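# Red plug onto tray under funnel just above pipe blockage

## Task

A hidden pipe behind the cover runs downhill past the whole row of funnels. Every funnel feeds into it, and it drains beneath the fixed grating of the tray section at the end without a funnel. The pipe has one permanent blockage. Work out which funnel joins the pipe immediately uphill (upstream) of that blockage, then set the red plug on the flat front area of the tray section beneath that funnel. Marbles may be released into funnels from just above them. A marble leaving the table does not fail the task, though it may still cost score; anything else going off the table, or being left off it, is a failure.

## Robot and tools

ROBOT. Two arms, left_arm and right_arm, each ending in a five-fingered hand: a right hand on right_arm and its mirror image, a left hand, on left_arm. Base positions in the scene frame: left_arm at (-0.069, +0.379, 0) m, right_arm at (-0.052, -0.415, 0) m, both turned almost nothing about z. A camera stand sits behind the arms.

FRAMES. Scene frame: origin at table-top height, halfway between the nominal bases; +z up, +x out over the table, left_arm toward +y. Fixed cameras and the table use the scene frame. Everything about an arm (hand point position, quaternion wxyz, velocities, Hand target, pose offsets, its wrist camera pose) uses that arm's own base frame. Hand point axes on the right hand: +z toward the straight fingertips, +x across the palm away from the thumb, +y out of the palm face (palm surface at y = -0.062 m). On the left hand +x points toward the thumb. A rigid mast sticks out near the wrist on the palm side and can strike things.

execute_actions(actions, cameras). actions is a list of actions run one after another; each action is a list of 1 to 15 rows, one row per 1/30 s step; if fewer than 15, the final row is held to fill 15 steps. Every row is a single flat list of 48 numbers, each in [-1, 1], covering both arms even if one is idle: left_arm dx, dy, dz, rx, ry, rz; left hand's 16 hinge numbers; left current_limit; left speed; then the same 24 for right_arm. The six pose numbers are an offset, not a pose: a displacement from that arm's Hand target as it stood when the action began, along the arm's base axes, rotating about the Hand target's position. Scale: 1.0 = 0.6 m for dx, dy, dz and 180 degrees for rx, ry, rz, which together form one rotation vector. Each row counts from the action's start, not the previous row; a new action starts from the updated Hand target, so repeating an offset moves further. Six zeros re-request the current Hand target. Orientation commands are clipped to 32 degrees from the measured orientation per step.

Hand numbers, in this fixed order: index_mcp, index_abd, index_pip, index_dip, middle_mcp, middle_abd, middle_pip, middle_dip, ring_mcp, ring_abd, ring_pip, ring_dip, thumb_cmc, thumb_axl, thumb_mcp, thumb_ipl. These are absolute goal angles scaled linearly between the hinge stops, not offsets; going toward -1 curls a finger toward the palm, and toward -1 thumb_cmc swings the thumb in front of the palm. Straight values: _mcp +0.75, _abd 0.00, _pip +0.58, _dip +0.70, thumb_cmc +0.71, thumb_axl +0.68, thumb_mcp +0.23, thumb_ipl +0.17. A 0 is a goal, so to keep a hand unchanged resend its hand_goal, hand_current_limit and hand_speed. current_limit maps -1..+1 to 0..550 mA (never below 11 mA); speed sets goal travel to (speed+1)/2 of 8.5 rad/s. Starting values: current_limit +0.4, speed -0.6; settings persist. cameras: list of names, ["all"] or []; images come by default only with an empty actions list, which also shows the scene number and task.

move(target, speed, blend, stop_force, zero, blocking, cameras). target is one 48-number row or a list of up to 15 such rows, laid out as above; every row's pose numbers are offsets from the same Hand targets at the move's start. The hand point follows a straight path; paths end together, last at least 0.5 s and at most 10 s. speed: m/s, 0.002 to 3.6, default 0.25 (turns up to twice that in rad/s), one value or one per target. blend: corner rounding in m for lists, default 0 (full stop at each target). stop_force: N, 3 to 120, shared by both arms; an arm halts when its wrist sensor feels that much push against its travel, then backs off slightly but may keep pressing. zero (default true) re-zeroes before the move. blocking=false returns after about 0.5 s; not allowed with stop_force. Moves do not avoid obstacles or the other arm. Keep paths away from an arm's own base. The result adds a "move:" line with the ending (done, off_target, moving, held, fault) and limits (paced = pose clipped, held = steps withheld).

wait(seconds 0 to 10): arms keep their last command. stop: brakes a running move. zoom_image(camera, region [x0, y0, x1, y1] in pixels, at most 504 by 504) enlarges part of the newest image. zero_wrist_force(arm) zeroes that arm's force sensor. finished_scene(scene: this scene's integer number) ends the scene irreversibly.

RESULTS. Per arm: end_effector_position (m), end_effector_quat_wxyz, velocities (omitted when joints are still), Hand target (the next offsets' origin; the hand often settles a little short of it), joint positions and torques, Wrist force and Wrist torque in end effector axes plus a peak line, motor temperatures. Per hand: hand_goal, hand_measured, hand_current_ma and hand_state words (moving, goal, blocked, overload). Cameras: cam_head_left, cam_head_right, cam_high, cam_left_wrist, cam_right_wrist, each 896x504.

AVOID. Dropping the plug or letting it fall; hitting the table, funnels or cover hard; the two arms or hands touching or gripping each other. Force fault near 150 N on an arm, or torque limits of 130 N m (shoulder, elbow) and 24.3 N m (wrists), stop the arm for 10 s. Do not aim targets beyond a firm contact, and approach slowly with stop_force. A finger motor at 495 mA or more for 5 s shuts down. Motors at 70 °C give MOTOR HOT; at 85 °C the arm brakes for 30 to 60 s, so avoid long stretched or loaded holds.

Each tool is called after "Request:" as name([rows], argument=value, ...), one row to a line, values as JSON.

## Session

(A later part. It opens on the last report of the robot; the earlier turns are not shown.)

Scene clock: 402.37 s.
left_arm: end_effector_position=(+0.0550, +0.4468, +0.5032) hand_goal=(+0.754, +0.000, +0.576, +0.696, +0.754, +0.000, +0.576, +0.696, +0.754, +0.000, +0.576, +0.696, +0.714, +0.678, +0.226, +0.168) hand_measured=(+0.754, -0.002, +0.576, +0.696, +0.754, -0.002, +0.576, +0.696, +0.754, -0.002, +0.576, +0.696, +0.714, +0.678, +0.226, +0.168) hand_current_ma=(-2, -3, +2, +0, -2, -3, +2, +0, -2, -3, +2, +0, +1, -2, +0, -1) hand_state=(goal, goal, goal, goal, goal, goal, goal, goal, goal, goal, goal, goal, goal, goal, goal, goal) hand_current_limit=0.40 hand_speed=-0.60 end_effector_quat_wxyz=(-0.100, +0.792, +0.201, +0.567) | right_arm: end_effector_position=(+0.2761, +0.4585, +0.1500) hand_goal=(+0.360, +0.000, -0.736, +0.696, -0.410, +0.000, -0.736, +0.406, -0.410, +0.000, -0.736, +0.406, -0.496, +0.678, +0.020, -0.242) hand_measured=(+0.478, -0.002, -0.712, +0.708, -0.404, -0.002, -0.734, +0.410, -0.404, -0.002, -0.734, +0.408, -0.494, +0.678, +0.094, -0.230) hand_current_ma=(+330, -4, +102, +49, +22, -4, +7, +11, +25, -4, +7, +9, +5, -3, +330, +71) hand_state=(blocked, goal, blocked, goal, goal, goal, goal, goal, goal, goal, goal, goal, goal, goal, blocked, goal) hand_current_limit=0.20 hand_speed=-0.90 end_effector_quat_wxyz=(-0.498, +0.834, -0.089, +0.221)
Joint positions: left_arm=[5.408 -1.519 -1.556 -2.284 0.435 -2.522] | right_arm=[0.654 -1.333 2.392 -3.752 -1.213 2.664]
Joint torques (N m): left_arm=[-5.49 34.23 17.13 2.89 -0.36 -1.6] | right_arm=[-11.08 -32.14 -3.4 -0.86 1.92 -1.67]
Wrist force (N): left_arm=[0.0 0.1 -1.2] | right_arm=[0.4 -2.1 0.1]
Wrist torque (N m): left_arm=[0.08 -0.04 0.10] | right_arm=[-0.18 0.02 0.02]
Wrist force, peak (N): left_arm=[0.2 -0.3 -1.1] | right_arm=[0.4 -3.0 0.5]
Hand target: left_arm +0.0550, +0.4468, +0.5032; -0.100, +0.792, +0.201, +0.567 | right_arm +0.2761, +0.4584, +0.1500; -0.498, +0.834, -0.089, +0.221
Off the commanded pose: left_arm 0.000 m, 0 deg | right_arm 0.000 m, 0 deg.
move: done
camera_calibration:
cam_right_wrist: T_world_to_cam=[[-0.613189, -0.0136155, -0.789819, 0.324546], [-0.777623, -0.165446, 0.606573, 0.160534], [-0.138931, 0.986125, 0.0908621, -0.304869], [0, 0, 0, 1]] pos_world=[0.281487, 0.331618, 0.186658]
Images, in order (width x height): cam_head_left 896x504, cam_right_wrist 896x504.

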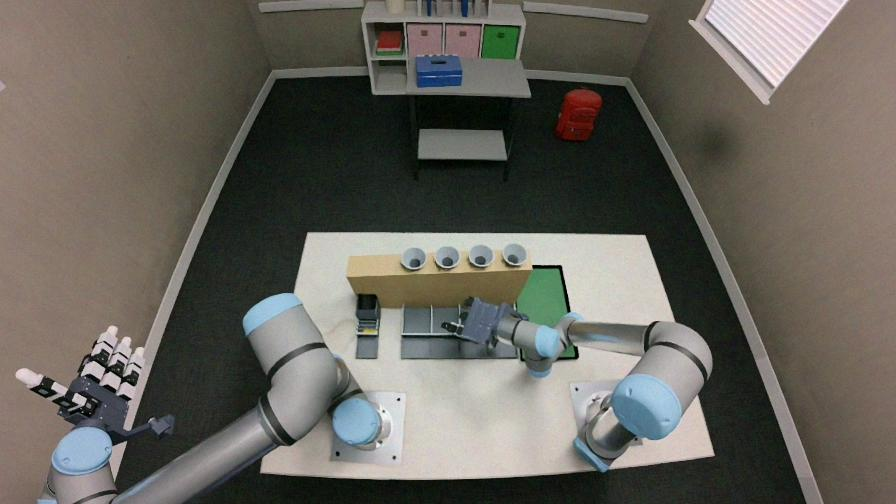

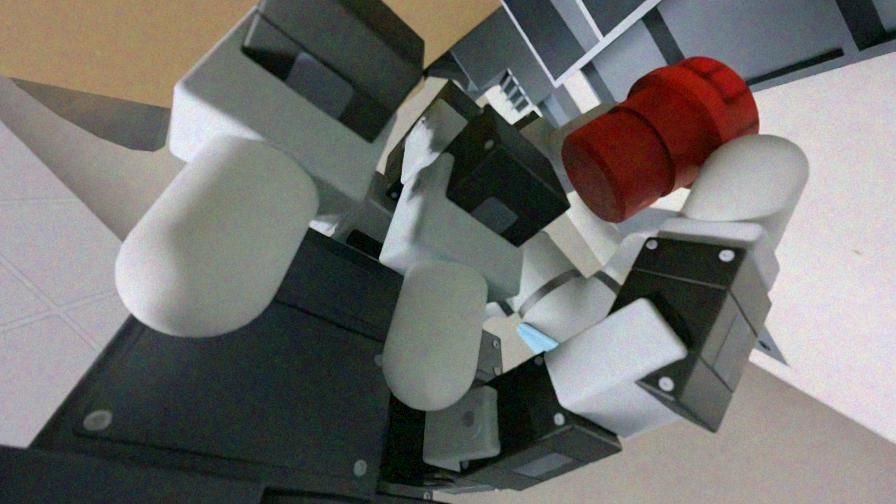

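Request:
move(target=[0,0,0,0,0,0,0.754,0,0.576,0.696,0.754,0,0.576,0.696,0.754,0,0.576,0.696,0.714,0.678,0.226,0.168,0.4,-0.6,-0.003,-0.1675,0,0,0,0,0.36,0,-0.737,0.696,-0.411,0,-0.737,0.406,-0.411,0,-0.737,0.406,-0.496,0.678,0.02,-0.243,0.2,-0.9], speed=0.12, cameras=["cam_right_wrist", "cam_head_left", "cam_head_right", "cam_high"])

Request:
zoom_image(camera="cam_head_left", region=[440, 270, 600, 390])

Request:
zoom_image(camera="cam_high", region=[120, 80, 480, 300])

Scene clock: 409.00 s.
left_arm: end_effector_position=(+0.0550, +0.4468, +0.5032) hand_goal=(+0.754, +0.000, +0.576, +0.696, +0.754, +0.000, +0.576, +0.696, +0.754, +0.000, +0.576, +0.696, +0.714, +0.678, +0.226, +0.168) hand_measured=(+0.754, -0.002, +0.576, +0.696, +0.754, -0.002, +0.576, +0.696, +0.754, -0.002, +0.576, +0.696, +0.714, +0.678, +0.226, +0.168) hand_current_ma=(-2, -3, +2, +0, -2, -3, +2, +0, -2, -3, +2, +0, +1, -2, +0, -1) hand_state=(goal, goal, goal, goal, goal, goal, goal, goal, goal, goal, goal, goal, goal, goal, goal, goal) hand_current_limit=0.40 hand_speed=-0.60 end_effector_quat_wxyz=(-0.100, +0.792, +0.201, +0.567) | right_arm: end_effector_position=(+0.2743, +0.3580, +0.1500) hand_goal=(+0.360, +0.000, -0.736, +0.696, -0.410, +0.000, -0.736, +0.406, -0.410, +0.000, -0.736, +0.406, -0.496, +0.678, +0.020, -0.242) hand_measured=(+0.478, -0.002, -0.712, +0.708, -0.404, -0.002, -0.734, +0.410, -0.404, -0.002, -0.734, +0.408, -0.494, +0.678, +0.094, -0.230) hand_current_ma=(+330, -4, +103, +50, +22, -4, +7, +11, +25, -4, +7, +9, +5, -3, +330, +71) hand_state=(blocked, goal, blocked, goal, goal, goal, goal, goal, goal, goal, goal, goal, goal, goal, blocked, goal) hand_current_limit=0.20 hand_speed=-0.90 end_effector_quat_wxyz=(-0.498, +0.834, -0.089, +0.221)
Joint positions: left_arm=[5.408 -1.519 -1.556 -2.284 0.435 -2.522] | right_arm=[0.352 -1.53 2.632 -3.719 -0.945 2.504]
Joint torques (N m): left_arm=[-5.43 33.93 16.7 2.85 -0.38 -1.58] | right_arm=[-11.61 -23.81 -1.87 -1.07 1.77 -1.64]
Wrist force (N): left_arm=[0.2 -0.3 -1.0] | right_arm=[0.2 -2.0 0.1]
Wrist torque (N m): left_arm=[0.00 -0.08 0.14] | right_arm=[-0.16 0.04 -0.01]
Wrist force, peak (N): left_arm=[0.1 -0.2 -1.2] | right_arm=[0.4 -2.2 0.3]
Hand target: left_arm +0.0550, +0.4468, +0.5032; -0.100, +0.792, +0.201, +0.567 | right_arm +0.2743, +0.3579, +0.1500; -0.498, +0.834, -0.089, +0.221
Off the commanded pose: left_arm 0.000 m, 0 deg | right_arm 0.000 m, 0 deg.
move: done
camera_calibration:
cam_right_wrist: T_world_to_cam=[[-0.613189, -0.0136155, -0.789819, 0.322074], [-0.777623, -0.165446, 0.606573, 0.142507], [-0.138931, 0.986125, 0.0908621, -0.206014], [0, 0, 0, 1]] pos_world=[0.279687, 0.231118, 0.186658]
Images, in order (width x height): cam_head_left 896x504, cam_head_right 896x504, cam_high 896x504, cam_right_wrist 896x504.

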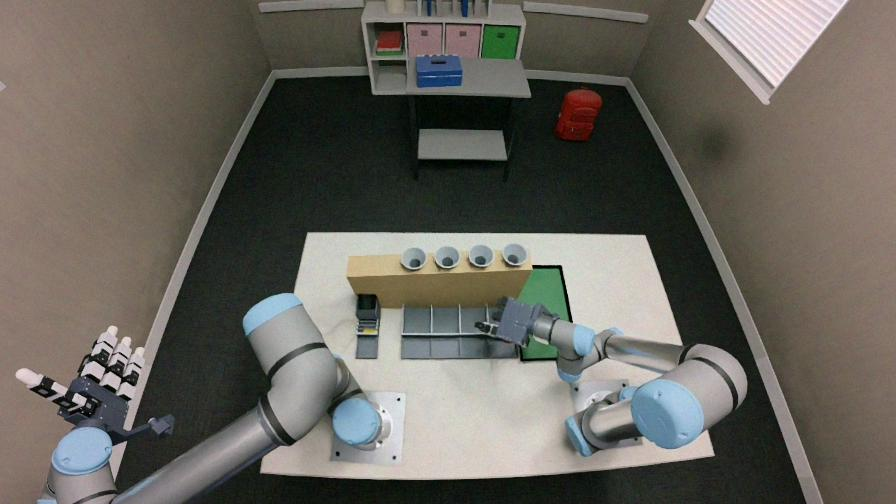

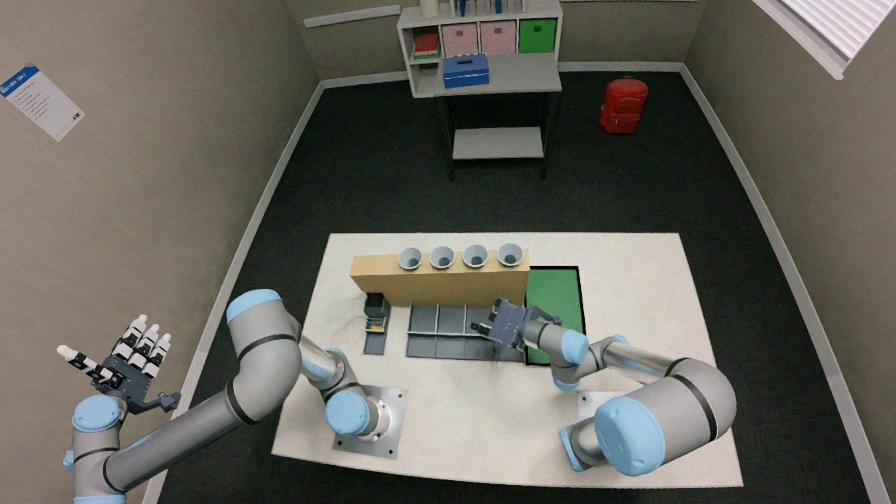

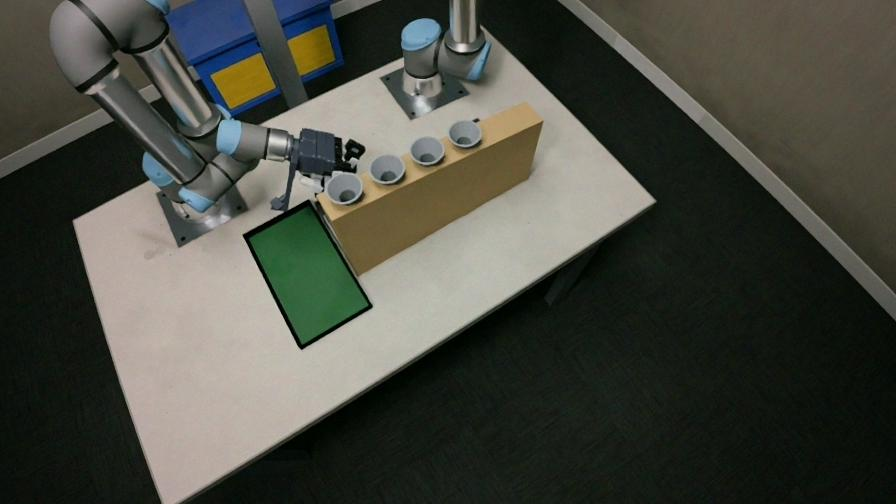

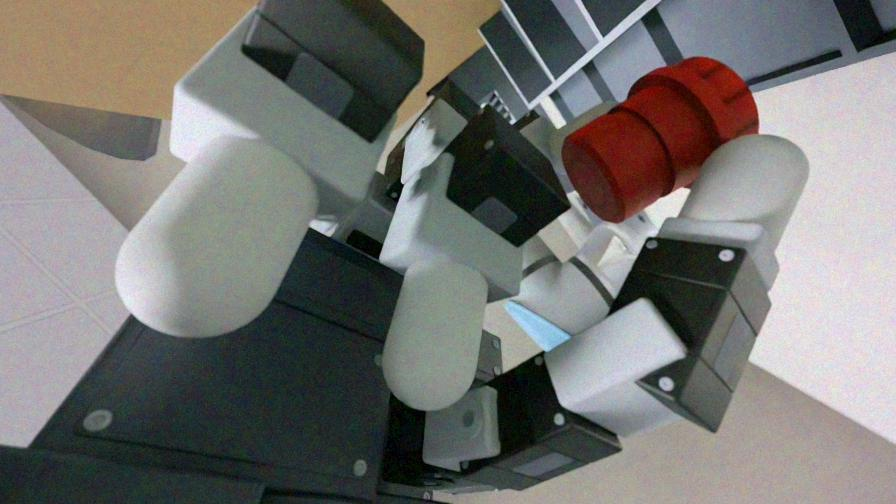

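Scaled by 3.150.

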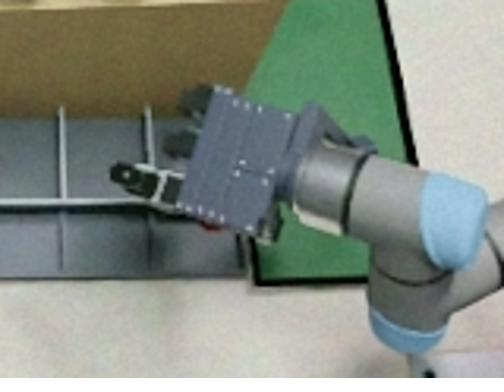

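Scaled by 1.400.

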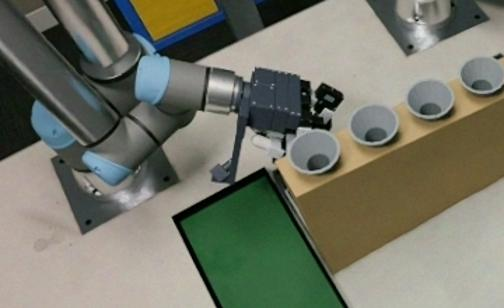

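Request:
move(target=[0,0,0,0,0,0,0.754,0,0.576,0.696,0.754,0,0.576,0.696,0.754,0,0.576,0.696,0.714,0.678,0.226,0.168,0.4,-0.6,0,0,-0.0925,0,0,0,0.36,0,-0.737,0.696,-0.411,0,-0.737,0.406,-0.411,0,-0.737,0.406,-0.496,0.678,0.02,-0.243,0.2,-0.9], speed=0.1, cameras=["cam_right_wrist", "cam_head_left", "cam_head_right", "cam_high"])

Request:
zoom_image(camera="cam_right_wrist", region=[500, 0, 896, 260])

Request:
zoom_image(camera="cam_head_left", region=[440, 290, 560, 380])

Request:
zoom_image(camera="cam_head_right", region=[440, 290, 560, 380])

Scene clock: 437.10 s.
left_arm: end_effector_position=(+0.0550, +0.4468, +0.5032) hand_goal=(+0.754, +0.000, +0.576, +0.696, +0.754, +0.000, +0.576, +0.696, +0.754, +0.000, +0.576, +0.696, +0.714, +0.678, +0.226, +0.168) hand_measured=(+0.754, -0.002, +0.576, +0.696, +0.754, -0.002, +0.576, +0.696, +0.754, -0.002, +0.576, +0.696, +0.714, +0.678, +0.226, +0.168) hand_current_ma=(-2, -3, +2, +0, -2, -3, +2, +0, -2, -3, +2, +0, +1, -2, +0, -1) hand_state=(goal, goal, goal, goal, goal, goal, goal, goal, goal, goal, goal, goal, goal, goal, goal, goal) hand_current_limit=0.40 hand_speed=-0.60 end_effector_quat_wxyz=(-0.100, +0.792, +0.201, +0.567) | right_arm: end_effector_position=(+0.2743, +0.3579, +0.0945) hand_goal=(+0.360, +0.000, -0.736, +0.696, -0.410, +0.000, -0.736, +0.406, -0.410, +0.000, -0.736, +0.406, -0.496, +0.678, +0.020, -0.242) hand_measured=(+0.478, -0.002, -0.712, +0.708, -0.404, -0.002, -0.734, +0.408, -0.404, -0.002, -0.734, +0.408, -0.494, +0.678, +0.094, -0.230) hand_current_ma=(+330, -4, +103, +50, +22, -4, +7, +11, +25, -4, +7, +9, +5, -3, +330, +71) hand_state=(blocked, goal, blocked, goal, goal, goal, goal, goal, goal, goal, goal, goal, goal, goal, blocked, goal) hand_current_limit=0.20 hand_speed=-0.90 end_effector_quat_wxyz=(-0.498, +0.834, -0.089, +0.221)
Joint positions: left_arm=[5.408 -1.519 -1.556 -2.284 0.435 -2.522] | right_arm=[0.352 -1.268 2.665 -4.014 -0.945 2.504]
Joint torques (N m): left_arm=[-5.72 33.61 17.53 2.9 -0.43 -1.45] | right_arm=[9.1 -12.66 3.25 -4.49 -1.07 1.74]
Wrist force (N): left_arm=[0.1 -0.3 -0.8] | right_arm=[0.4 -1.5 -0.1]
Wrist torque (N m): left_arm=[-0.01 -0.05 0.13] | right_arm=[-0.09 0.02 -0.16]
Wrist force, peak (N): left_arm=[0.5 0.0 -1.2] | right_arm=[0.6 -2.5 -0.3]
Hand target: left_arm +0.0550, +0.4468, +0.5032; -0.100, +0.792, +0.201, +0.567 | right_arm +0.2743, +0.3579, +0.0945; -0.498, +0.834, -0.089, +0.221
Off the commanded pose: left_arm 0.000 m, 0 deg | right_arm 0.000 m, 0 deg.
move: done
camera_calibration:
cam_right_wrist: T_world_to_cam=[[-0.61323, -0.0137679, -0.789785, 0.27828], [-0.777573, -0.165462, 0.606632, 0.176153], [-0.139031, 0.98612, 0.0907605, -0.200928], [0, 0, 0, 1]] pos_world=[0.279686, 0.231117, 0.131157]
Images, in order (width x height): cam_head_left 896x504, cam_head_right 896x504, cam_high 896x504, cam_right_wrist 896x504.

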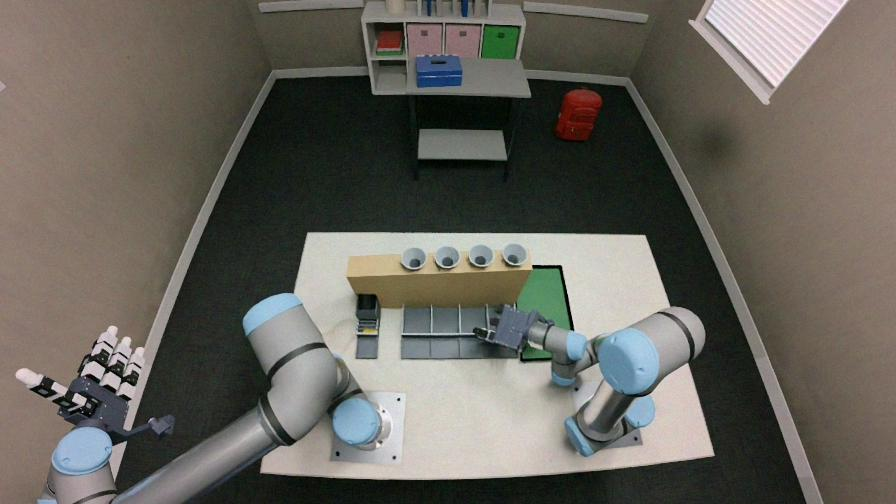

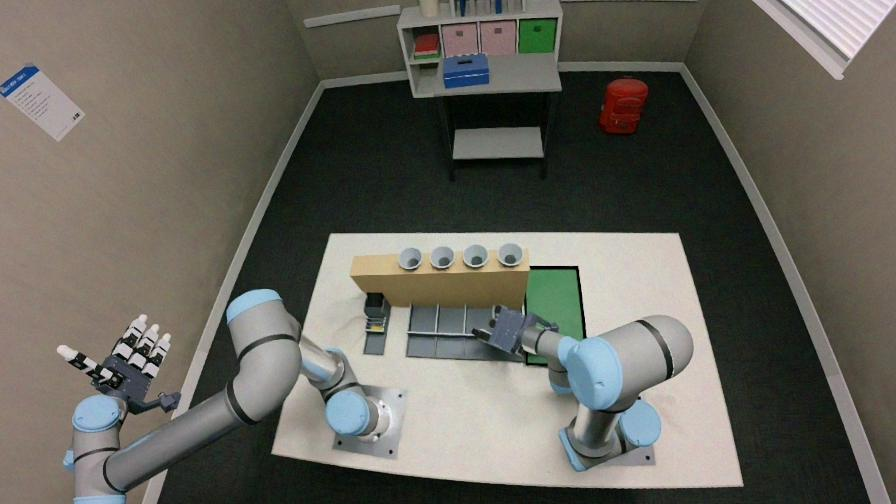

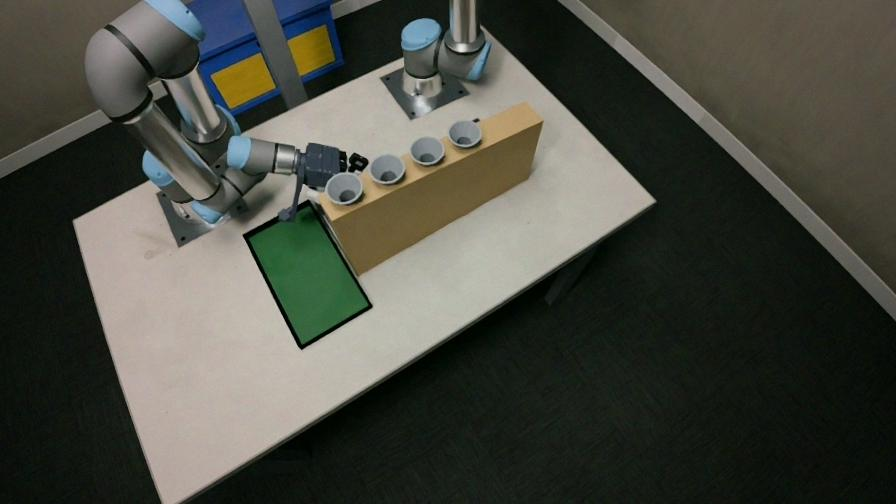

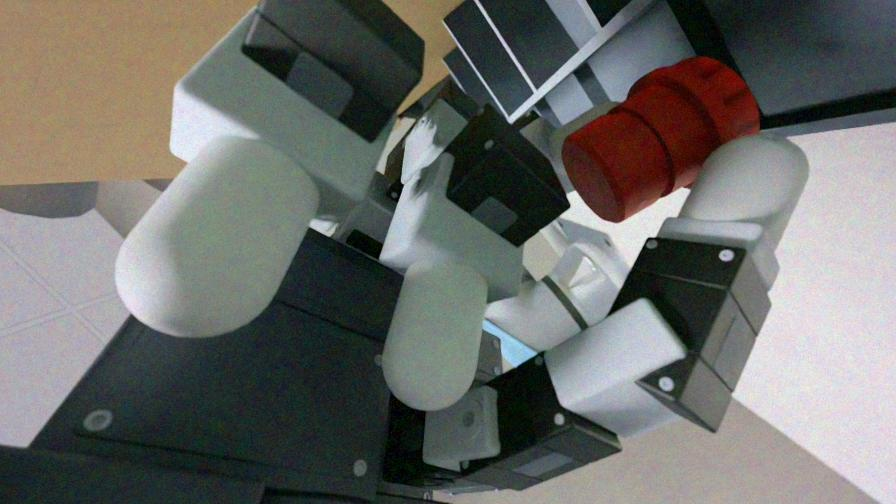

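Scaled by 1.273.

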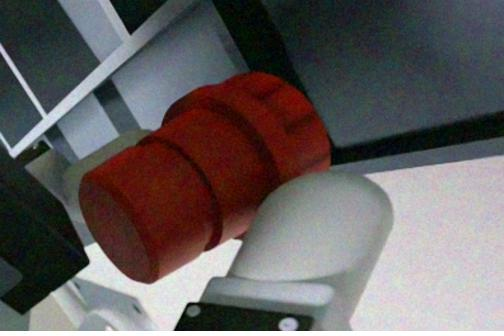

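Scaled by 4.200.

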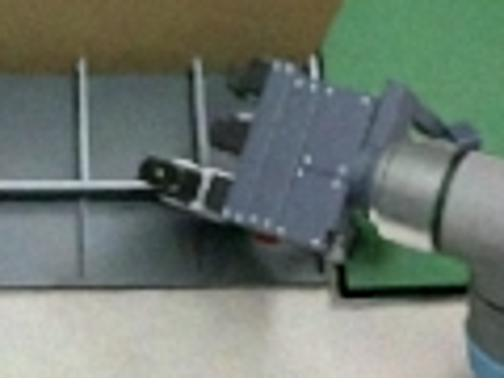

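Scaled by 4.200.

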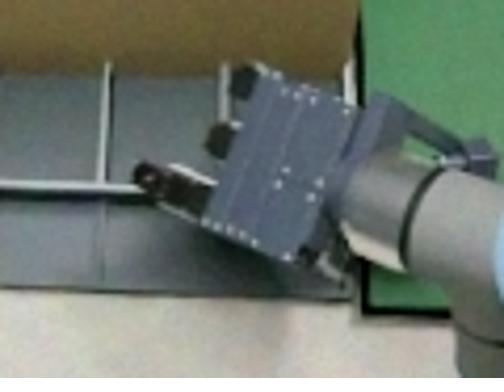

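Request:
move(target=[0,0,0,0,0,0,0.754,0,0.576,0.696,0.754,0,0.576,0.696,0.754,0,0.576,0.696,0.714,0.678,0.226,0.168,0.4,-0.6,0,0,-0.0767,0,0,0,0.36,0,-0.737,0.696,-0.411,0,-0.737,0.406,-0.411,0,-0.737,0.406,-0.496,0.678,0.02,-0.243,0.2,-0.9], speed=0.06, cameras=["cam_right_wrist"])

Request:
move(target=[0,0,0,0,0,0,0.754,0,0.576,0.696,0.754,0,0.576,0.696,0.754,0,0.576,0.696,0.714,0.678,0.226,0.168,0.4,-0.6,0,0,-0.025,0,0,0,0.36,0,-0.737,0.696,-0.411,0,-0.737,0.406,-0.411,0,-0.737,0.406,-0.496,0.678,0.02,-0.243,0.2,-0.9], speed=0.015, stop_force=3.5, cameras=["cam_right_wrist", "cam_head_left"])

Scene clock: 450.30 s.
left_arm: end_effector_position=(+0.0550, +0.4468, +0.5032) hand_goal=(+0.754, +0.000, +0.576, +0.696, +0.754, +0.000, +0.576, +0.696, +0.754, +0.000, +0.576, +0.696, +0.714, +0.678, +0.226, +0.168) hand_measured=(+0.754, -0.002, +0.576, +0.696, +0.754, -0.002, +0.576, +0.696, +0.754, -0.002, +0.576, +0.696, +0.714, +0.678, +0.226, +0.168) hand_current_ma=(-2, -3, +2, +0, -2, -3, +2, +0, -2, -3, +2, +0, +1, -2, +0, -1) hand_state=(goal, goal, goal, goal, goal, goal, goal, goal, goal, goal, goal, goal, goal, goal, goal, goal) hand_current_limit=0.40 hand_speed=-0.60 end_effector_quat_wxyz=(-0.100, +0.792, +0.201, +0.567) | right_arm: end_effector_position=(+0.2742, +0.3580, +0.0485) hand_goal=(+0.360, +0.000, -0.736, +0.696, -0.410, +0.000, -0.736, +0.406, -0.410, +0.000, -0.736, +0.406, -0.496, +0.678, +0.020, -0.242) hand_measured=(+0.478, -0.002, -0.712, +0.708, -0.404, -0.002, -0.734, +0.408, -0.404, -0.002, -0.734, +0.408, -0.494, +0.678, +0.094, -0.230) hand_current_ma=(+330, -4, +103, +50, +22, -4, +7, +11, +25, -4, +7, +9, +5, -3, +330, +71) hand_state=(blocked, goal, blocked, goal, goal, goal, goal, goal, goal, goal, goal, goal, goal, goal, blocked, goal) hand_current_limit=0.20 hand_speed=-0.90 end_effector_quat_wxyz=(-0.498, +0.834, -0.089, +0.221)
Joint positions: left_arm=[5.408 -1.519 -1.556 -2.284 0.435 -2.522] | right_arm=[0.352 -1.032 2.663 -4.248 -0.945 2.504]
Joint torques (N m): left_arm=[-5.31 33.74 18.25 2.81 -0.39 -1.48] | right_arm=[-5.77 -14.85 -12.88 -4.21 2 1.68]
Wrist force (N): left_arm=[0.3 -0.3 -0.8] | right_arm=[0.2 -1.7 0.4]
Wrist torque (N m): left_arm=[-0.01 -0.07 0.14] | right_arm=[-0.14 0.04 -0.18]
Wrist force, peak (N): left_arm=[0.4 -0.3 -1.2] | right_arm=[0.4 -2.2 0.2]
Hand target: left_arm +0.0550, +0.4468, +0.5032; -0.100, +0.792, +0.201, +0.567 | right_arm +0.2743, +0.3579, +0.0485; -0.498, +0.834, -0.089, +0.221
Off the commanded pose: left_arm 0.000 m, 0 deg | right_arm 0.000 m, 0 deg.
move: done
camera_calibration:
cam_right_wrist: T_world_to_cam=[[-0.613219, -0.0138279, -0.789792, 0.241961], [-0.777564, -0.165538, 0.606623, 0.204073], [-0.139129, 0.986106, 0.0907592, -0.196722], [0, 0, 0, 1]] pos_world=[0.279685, 0.231117, 0.0851573]
Images, in order (width x height): cam_right_wrist 896x504.

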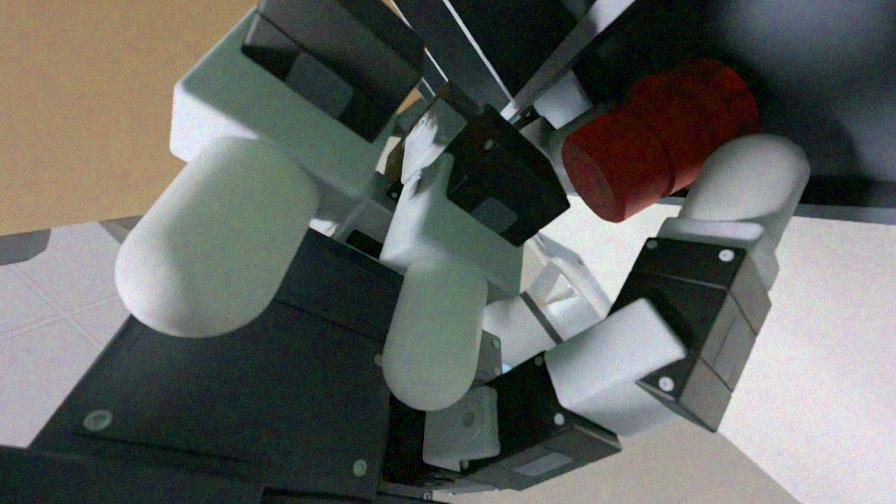

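Scene clock: 451.97 s.
left_arm: end_effector_position=(+0.0550, +0.4468, +0.5032) hand_goal=(+0.754, +0.000, +0.576, +0.696, +0.754, +0.000, +0.576, +0.696, +0.754, +0.000, +0.576, +0.696, +0.714, +0.678, +0.226, +0.168) hand_measured=(+0.754, -0.002, +0.576, +0.696, +0.754, -0.002, +0.576, +0.696, +0.754, -0.002, +0.576, +0.696, +0.714, +0.678, +0.226, +0.168) hand_current_ma=(-2, -3, +2, +0, -2, -3, +2, +0, -2, -3, +2, +0, +1, -2, +0, -1) hand_state=(goal, goal, goal, goal, goal, goal, goal, goal, goal, goal, goal, goal, goal, goal, goal, goal) hand_current_limit=0.40 hand_speed=-0.60 end_effector_quat_wxyz=(-0.100, +0.792, +0.201, +0.567) | right_arm: end_effector_position=(+0.2743, +0.3579, +0.0411) hand_goal=(+0.360, +0.000, -0.736, +0.696, -0.410, +0.000, -0.736, +0.406, -0.410, +0.000, -0.736, +0.406, -0.496, +0.678, +0.020, -0.242) hand_measured=(+0.478, -0.002, -0.718, +0.704, -0.404, -0.002, -0.734, +0.408, -0.404, -0.002, -0.734, +0.408, -0.492, +0.678, +0.094, -0.226) hand_current_ma=(+330, -4, +75, +30, +22, -4, +7, +11, +25, -4, +7, +9, +12, -1, +330, +97) hand_state=(blocked, goal, goal, goal, goal, goal, goal, goal, goal, goal, goal, goal, goal, goal, blocked, goal) hand_current_limit=0.20 hand_speed=-0.90 end_effector_quat_wxyz=(-0.498, +0.834, -0.089, +0.221)
Joint positions: left_arm=[5.408 -1.519 -1.556 -2.284 0.435 -2.522] | right_arm=[0.352 -0.995 2.66 -4.282 -0.945 2.504]
Joint torques (N m): left_arm=[-5.51 32.97 17.72 2.87 -0.4 -1.5] | right_arm=[-8.26 -35.93 9.92 -0.69 0.34 0.46]
Wrist force (N): left_arm=[0.2 -0.2 -1.0] | right_arm=[-0.2 -3.6 -0.1]
Wrist torque (N m): left_arm=[0.03 -0.07 0.13] | right_arm=[-0.15 0.07 -0.16]
Wrist force, peak (N): left_arm=[0.1 0.0 -1.2] | right_arm=[0.4 -6.4 -0.6]
Hand target: left_arm +0.0550, +0.4468, +0.5032; -0.100, +0.792, +0.201, +0.567 | right_arm +0.2743, +0.3579, +0.0411; -0.498, +0.834, -0.089, +0.221 (not the last commanded pose)
Off the commanded pose: left_arm 0.000 m, 0 deg | right_arm 0.008 m, 0 deg.
move: contact (right_arm)
camera_calibration:
cam_right_wrist: T_world_to_cam=[[-0.613338, -0.0137933, -0.7897, 0.236213], [-0.777487, -0.16546, 0.606743, 0.208452], [-0.139033, 0.98612, 0.0907587, -0.19609], [0, 0, 0, 1]] pos_world=[0.279685, 0.231117, 0.0778573]
Images, in order (width x height): cam_head_left 896x504, cam_right_wrist 896x504.

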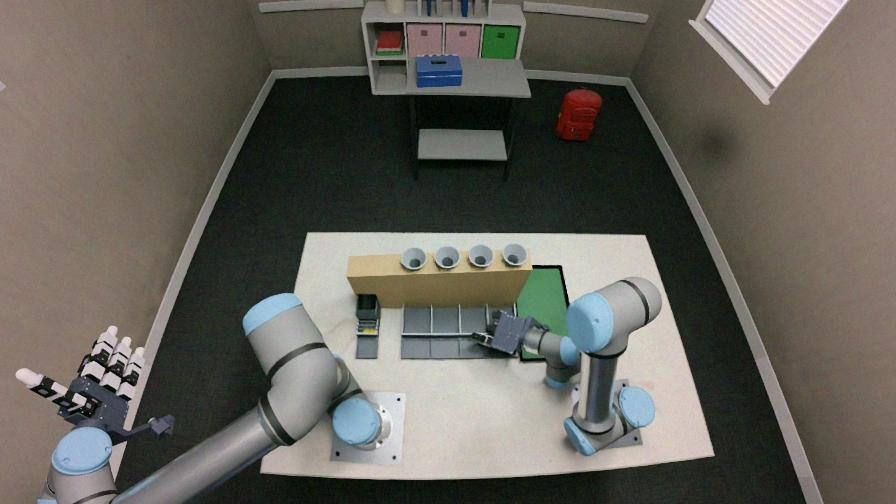

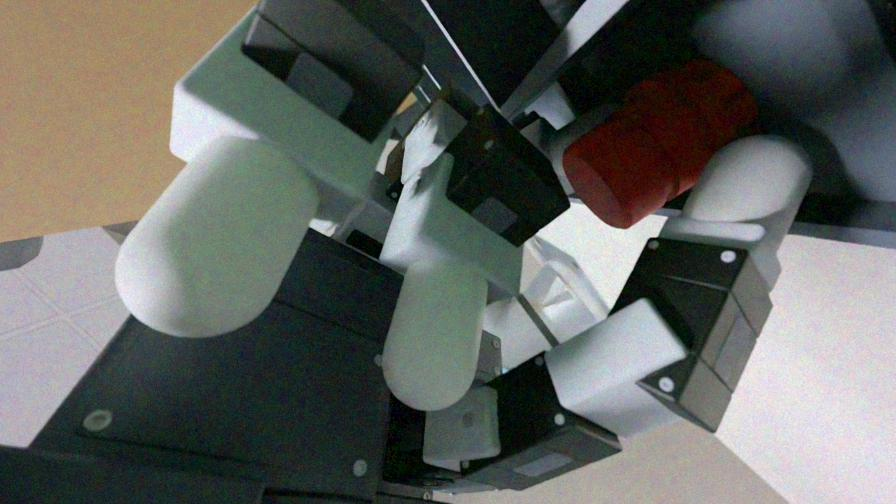

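Request:
move(target=[0,0,0,0,0,0,0.754,0,0.576,0.696,0.754,0,0.576,0.696,0.754,0,0.576,0.696,0.714,0.678,0.226,0.168,0.4,-0.6,0,0,0,0,0,0,0.54,0,-0.737,0.696,-0.411,0,-0.737,0.406,-0.411,0,-0.737,0.406,-0.496,0.678,0.16,-0.243,0.2,-0.9], speed=0.05)

Request:
move(target=[0,0,0,0,0,0,0.754,0,0.576,0.696,0.754,0,0.576,0.696,0.754,0,0.576,0.696,0.714,0.678,0.226,0.168,0.4,-0.6,0,0,0,0,0,0,0.56,0,-0.737,0.696,-0.411,0,-0.737,0.406,-0.411,0,-0.737,0.406,-0.496,0.678,0.2,-0.243,0.4,-0.8], speed=0.05, cameras=["cam_right_wrist"])

Request:
zoom_image(camera="cam_right_wrist", region=[500, 0, 896, 260])

Scene clock: 459.00 s.
left_arm: end_effector_position=(+0.0550, +0.4468, +0.5032) hand_goal=(+0.754, +0.000, +0.576, +0.696, +0.754, +0.000, +0.576, +0.696, +0.754, +0.000, +0.576, +0.696, +0.714, +0.678, +0.226, +0.168) hand_measured=(+0.754, -0.002, +0.576, +0.696, +0.754, -0.002, +0.576, +0.696, +0.754, -0.002, +0.576, +0.696, +0.714, +0.678, +0.226, +0.168) hand_current_ma=(-2, -3, +2, +0, -2, -3, +2, +0, -2, -3, +2, +0, +1, -2, +0, -1) hand_state=(goal, goal, goal, goal, goal, goal, goal, goal, goal, goal, goal, goal, goal, goal, goal, goal) hand_current_limit=0.40 hand_speed=-0.60 end_effector_quat_wxyz=(-0.100, +0.792, +0.201, +0.567) | right_arm: end_effector_position=(+0.2743, +0.3579, +0.0411) hand_goal=(+0.540, +0.000, -0.736, +0.696, -0.410, +0.000, -0.736, +0.406, -0.410, +0.000, -0.736, +0.406, -0.496, +0.678, +0.160, -0.242) hand_measured=(+0.526, -0.002, -0.730, +0.700, -0.404, -0.002, -0.734, +0.408, -0.404, -0.002, -0.734, +0.408, -0.492, +0.678, +0.156, -0.240) hand_current_ma=(-62, -4, +23, +14, +22, -4, +7, +11, +25, -4, +7, +9, +12, -1, -17, +15) hand_state=(goal, goal, goal, goal, goal, goal, goal, goal, goal, goal, goal, goal, goal, goal, goal, goal) hand_current_limit=0.20 hand_speed=-0.90 end_effector_quat_wxyz=(-0.498, +0.834, -0.089, +0.221)
Joint positions: left_arm=[5.408 -1.519 -1.556 -2.284 0.435 -2.522] | right_arm=[0.352 -0.995 2.66 -4.282 -0.945 2.504]
Joint torques (N m): left_arm=[-4.97 33.57 17.94 2.95 -0.43 -1.48] | right_arm=[-4.54 -34.61 10.43 -1.1 -0.22 1.05]
Wrist force (N): left_arm=[0.1 0.0 -1.0] | right_arm=[0.4 -2.1 0.0]
Wrist torque (N m): left_arm=[0.05 -0.07 0.13] | right_arm=[-0.15 0.02 -0.16]
Wrist force, peak (N): left_arm=[0.1 -0.3 -1.2] | right_arm=[0.1 -4.0 0.5]
Hand target: left_arm +0.0550, +0.4468, +0.5032; -0.100, +0.792, +0.201, +0.567 | right_arm +0.2743, +0.3579, +0.0411; -0.498, +0.834, -0.089, +0.221
Off the commanded pose: left_arm 0.000 m, 0 deg | right_arm 0.000 m, 0 deg.
move: done

Scene clock: 459.50 s.
left_arm: end_effector_position=(+0.0550, +0.4468, +0.5032) hand_goal=(+0.754, +0.000, +0.576, +0.696, +0.754, +0.000, +0.576, +0.696, +0.754, +0.000, +0.576, +0.696, +0.714, +0.678, +0.226, +0.168) hand_measured=(+0.754, -0.002, +0.576, +0.696, +0.754, -0.002, +0.576, +0.696, +0.754, -0.002, +0.576, +0.696, +0.714, +0.678, +0.226, +0.168) hand_current_ma=(-2, -3, +2, +0, -2, -3, +2, +0, -2, -3, +2, +0, +1, -2, +0, -1) hand_state=(goal, goal, goal, goal, goal, goal, goal, goal, goal, goal, goal, goal, goal, goal, goal, goal) hand_current_limit=0.40 hand_speed=-0.60 end_effector_quat_wxyz=(-0.100, +0.792, +0.201, +0.567) | right_arm: end_effector_position=(+0.2743, +0.3579, +0.0411) hand_goal=(+0.560, +0.000, -0.736, +0.696, -0.410, +0.000, -0.736, +0.406, -0.410, +0.000, -0.736, +0.406, -0.496, +0.678, +0.200, -0.242) hand_measured=(+0.546, -0.002, -0.730, +0.700, -0.404, -0.002, -0.734, +0.408, -0.404, -0.002, -0.734, +0.408, -0.492, +0.678, +0.196, -0.240) hand_current_ma=(-64, -4, +22, +13, +22, -4, +7, +11, +25, -4, +7, +9, +12, -1, -20, +14) hand_state=(goal, goal, goal, goal, goal, goal, goal, goal, goal, goal, goal, goal, goal, goal, goal, goal) hand_current_limit=0.40 hand_speed=-0.80 end_effector_quat_wxyz=(-0.498, +0.834, -0.089, +0.221)
Joint positions: left_arm=[5.408 -1.519 -1.556 -2.284 0.435 -2.522] | right_arm=[0.352 -0.995 2.66 -4.282 -0.945 2.504]
Joint torques (N m): left_arm=[-5.11 33.26 18.1 2.93 -0.3 -1.5] | right_arm=[-4.81 -34.58 9.74 -1.61 -0.27 1.02]
Wrist force (N): left_arm=[0.1 -0.3 -0.9] | right_arm=[0.3 -2.3 0.2]
Wrist torque (N m): left_arm=[0.00 -0.06 0.13] | right_arm=[-0.19 0.04 -0.18]
Wrist force, peak (N): left_arm=[0.1 -0.2 -1.2] | right_arm=[0.3 -2.3 0.2]
Hand target: left_arm +0.0550, +0.4468, +0.5032; -0.100, +0.792, +0.201, +0.567 | right_arm +0.2743, +0.3579, +0.0411; -0.498, +0.834, -0.089, +0.221
Off the commanded pose: left_arm 0.000 m, 0 deg | right_arm 0.000 m, 0 deg.
move: done
camera_calibration:
cam_right_wrist: T_world_to_cam=[[-0.613338, -0.0137933, -0.7897, 0.236134], [-0.777487, -0.16546, 0.606743, 0.208513], [-0.139033, 0.98612, 0.0907587, -0.196081], [0, 0, 0, 1]] pos_world=[0.279685, 0.231117, 0.0777573]
Images, in order (width x height): cam_right_wrist 896x504.

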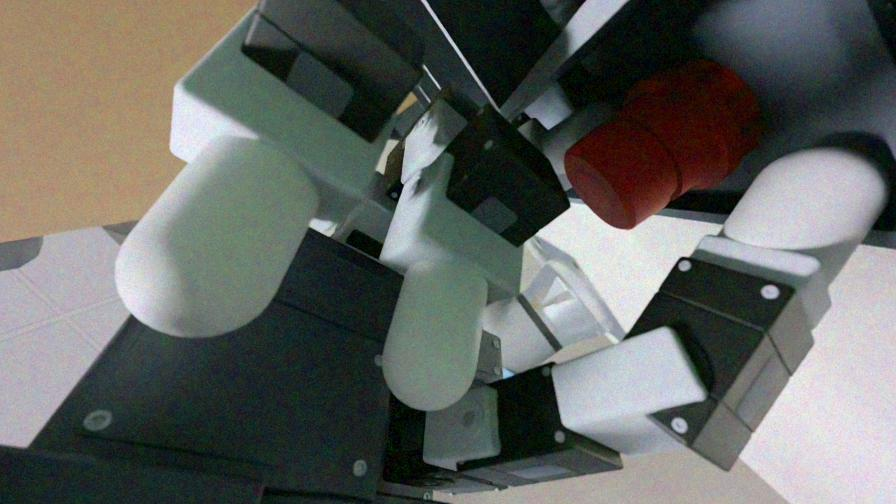

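Scaled by 1.273.

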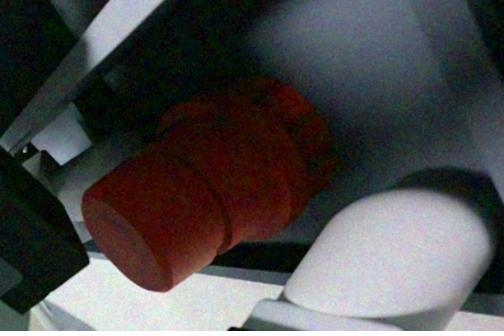

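Request:
move([
  [0,0,0,0,0,0,0.754,0,0.576,0.696,0.754,0,0.576,0.696,0.754,0,0.576,0.696,0.714,0.678,0.226,0.168,0.4,-0.6,0,0,0.09,0,0,0,0.56,0,-0.737,0.696,-0.411,0,-0.737,0.406,-0.411,0,-0.737,0.406,-0.496,0.678,0.2,-0.243,0.4,-0.8],
  [0,0,0,0,0,0,0.754,0,0.576,0.696,0.754,0,0.576,0.696,0.754,0,0.576,0.696,0.714,0.678,0.226,0.168,0.4,-0.6,0,0,0.6,0,0,0,0.56,0,-0.737,0.696,-0.411,0,-0.737,0.406,-0.411,0,-0.737,0.406,-0.496,0.678,0.2,-0.243,0.4,-0.8],
  [0,0,0,0,0,0,0.754,0,0.576,0.696,0.754,0,0.576,0.696,0.754,0,0.576,0.696,0.714,0.678,0.226,0.168,0.4,-0.6,0.29,-0.1,0.68,0,0,0,0.56,0,-0.737,0.696,-0.411,0,-0.737,0.406,-0.411,0,-0.737,0.406,-0.496,0.678,0.2,-0.243,0.4,-0.8],
], speed=[0.06,0.3,0.3], blend=[0.005,0.04,0], cameras=["cam_head_left", "cam_head_right", "cam_high"])

Request:
zoom_image(camera="cam_head_left", region=[440, 290, 560, 380])

Request:
zoom_image(camera="cam_head_right", region=[440, 290, 560, 380])

Request:
zoom_image(camera="cam_head_left", region=[345, 285, 405, 365])

Scene clock: 472.10 s.
left_arm: end_effector_position=(+0.0550, +0.4468, +0.5032) hand_goal=(+0.754, +0.000, +0.576, +0.696, +0.754, +0.000, +0.576, +0.696, +0.754, +0.000, +0.576, +0.696, +0.714, +0.678, +0.226, +0.168) hand_measured=(+0.754, -0.002, +0.576, +0.696, +0.754, -0.002, +0.576, +0.696, +0.754, -0.002, +0.576, +0.696, +0.714, +0.678, +0.226, +0.168) hand_current_ma=(-2, -3, +2, +0, -2, -3, +2, +0, -2, -3, +2, +0, +1, -2, +0, -1) hand_state=(goal, goal, goal, goal, goal, goal, goal, goal, goal, goal, goal, goal, goal, goal, goal, goal) hand_current_limit=0.40 hand_speed=-0.60 end_effector_quat_wxyz=(-0.100, +0.792, +0.201, +0.567) | right_arm: end_effector_position=(+0.4482, +0.2979, +0.4491) hand_goal=(+0.560, +0.000, -0.736, +0.696, -0.410, +0.000, -0.736, +0.406, -0.410, +0.000, -0.736, +0.406, -0.496, +0.678, +0.200, -0.242) hand_measured=(+0.546, -0.002, -0.730, +0.700, -0.404, -0.002, -0.734, +0.410, -0.404, -0.002, -0.734, +0.408, -0.492, +0.678, +0.196, -0.240) hand_current_ma=(-60, -4, +20, +13, +22, -4, +7, +11, +25, -4, +7, +9, +12, -1, -17, +14) hand_state=(goal, goal, goal, goal, goal, goal, goal, goal, goal, goal, goal, goal, goal, goal, goal, goal) hand_current_limit=0.40 hand_speed=-0.80 end_effector_quat_wxyz=(-0.498, +0.834, -0.089, +0.221) end_effector_velocity=(+0.001, +0.001, -0.001) end_effector_angular_velocity=(+0.000, +0.004, +0.002)
Joint positions: left_arm=[5.408 -1.519 -1.556 -2.284 0.435 -2.522] | right_arm=[0.044 -1.786 1.867 -2.532 -0.691 2.264]
Joint velocities: left_arm=[within noise] | right_arm=[0.002 0.005 -0.002 0.001 0 0]
Joint torques (N m): left_arm=[-5.04 34.26 18.31 2.86 -0.37 -1.42] | right_arm=[0.88 -7.4 -38.3 -0.79 2.12 -1.86]
Wrist force (N): left_arm=[0.2 -0.3 -1.0] | right_arm=[0.3 -2.4 0.1]
Wrist torque (N m): left_arm=[0.01 -0.07 0.14] | right_arm=[-0.21 0.04 0.01]
Wrist force, peak (N): left_arm=[0.1 -0.2 -1.3] | right_arm=[-0.2 -3.8 -0.7]
Hand target: left_arm +0.0550, +0.4468, +0.5032; -0.100, +0.792, +0.201, +0.567 | right_arm +0.4483, +0.2979, +0.4491; -0.498, +0.834, -0.089, +0.221
Off the commanded pose: left_arm 0.000 m, 0 deg | right_arm 0.000 m, 0 deg.
move: done
Images, in order (width x height): cam_head_left 896x504, cam_head_right 896x504, cam_high 896x504.

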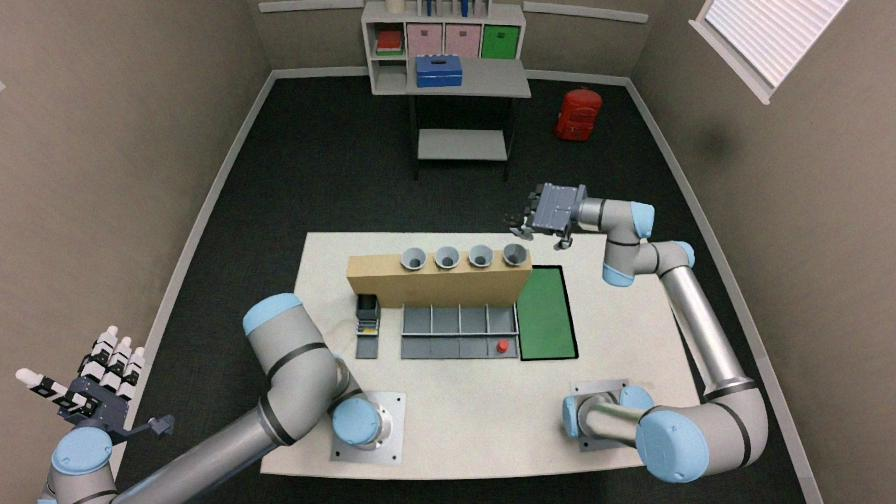

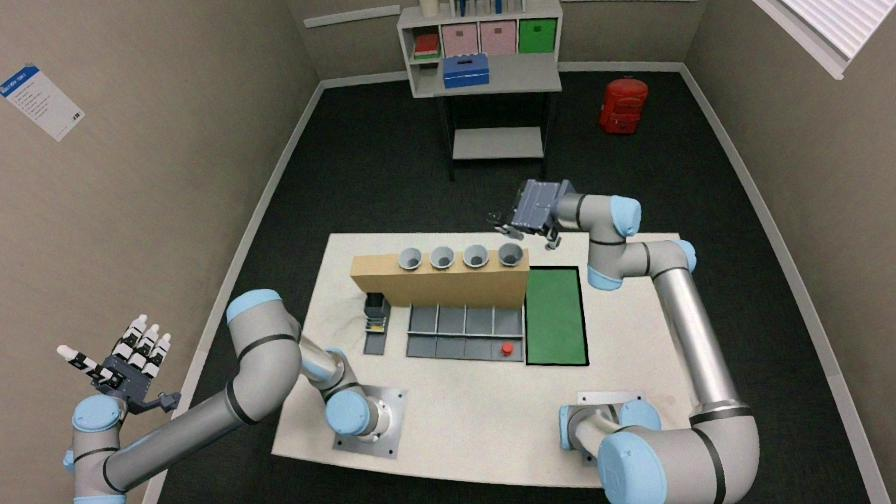

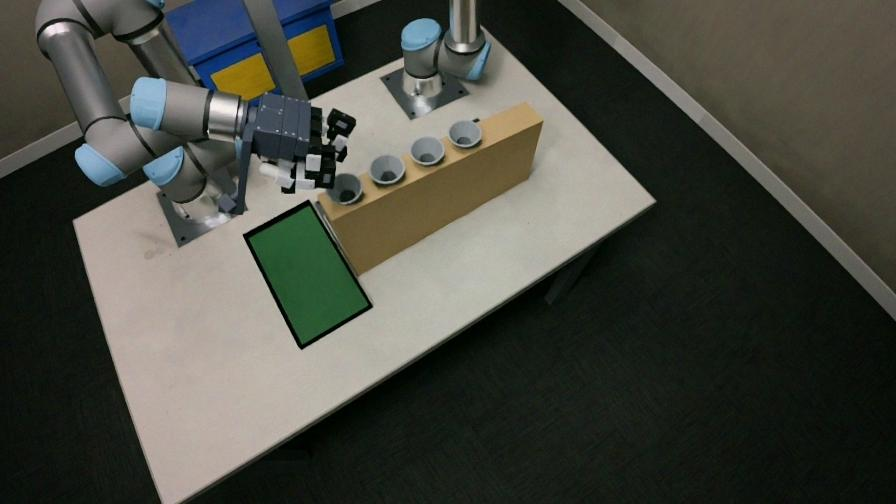

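Scaled by 4.200.

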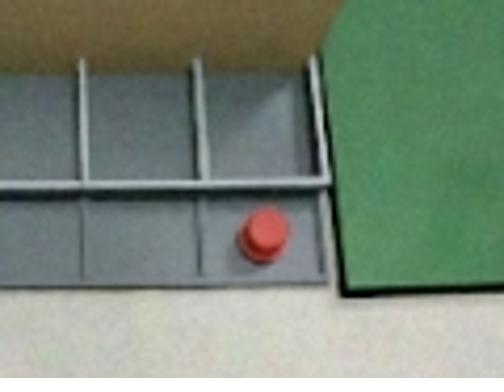

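Scaled by 4.200.

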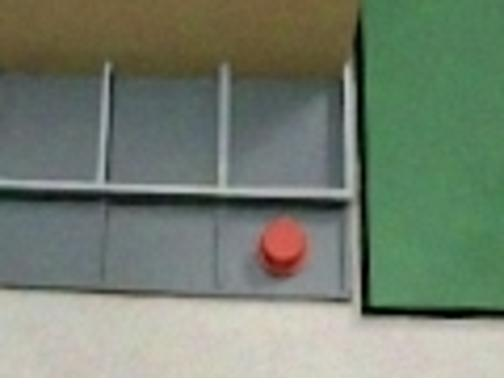

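Scaled by 6.300.

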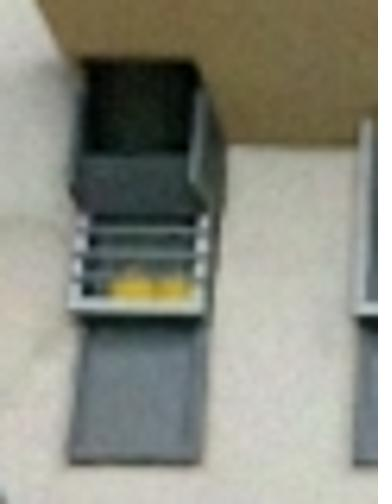

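Request:
finished_scene(scene=3)

The scene is finished: the task was done.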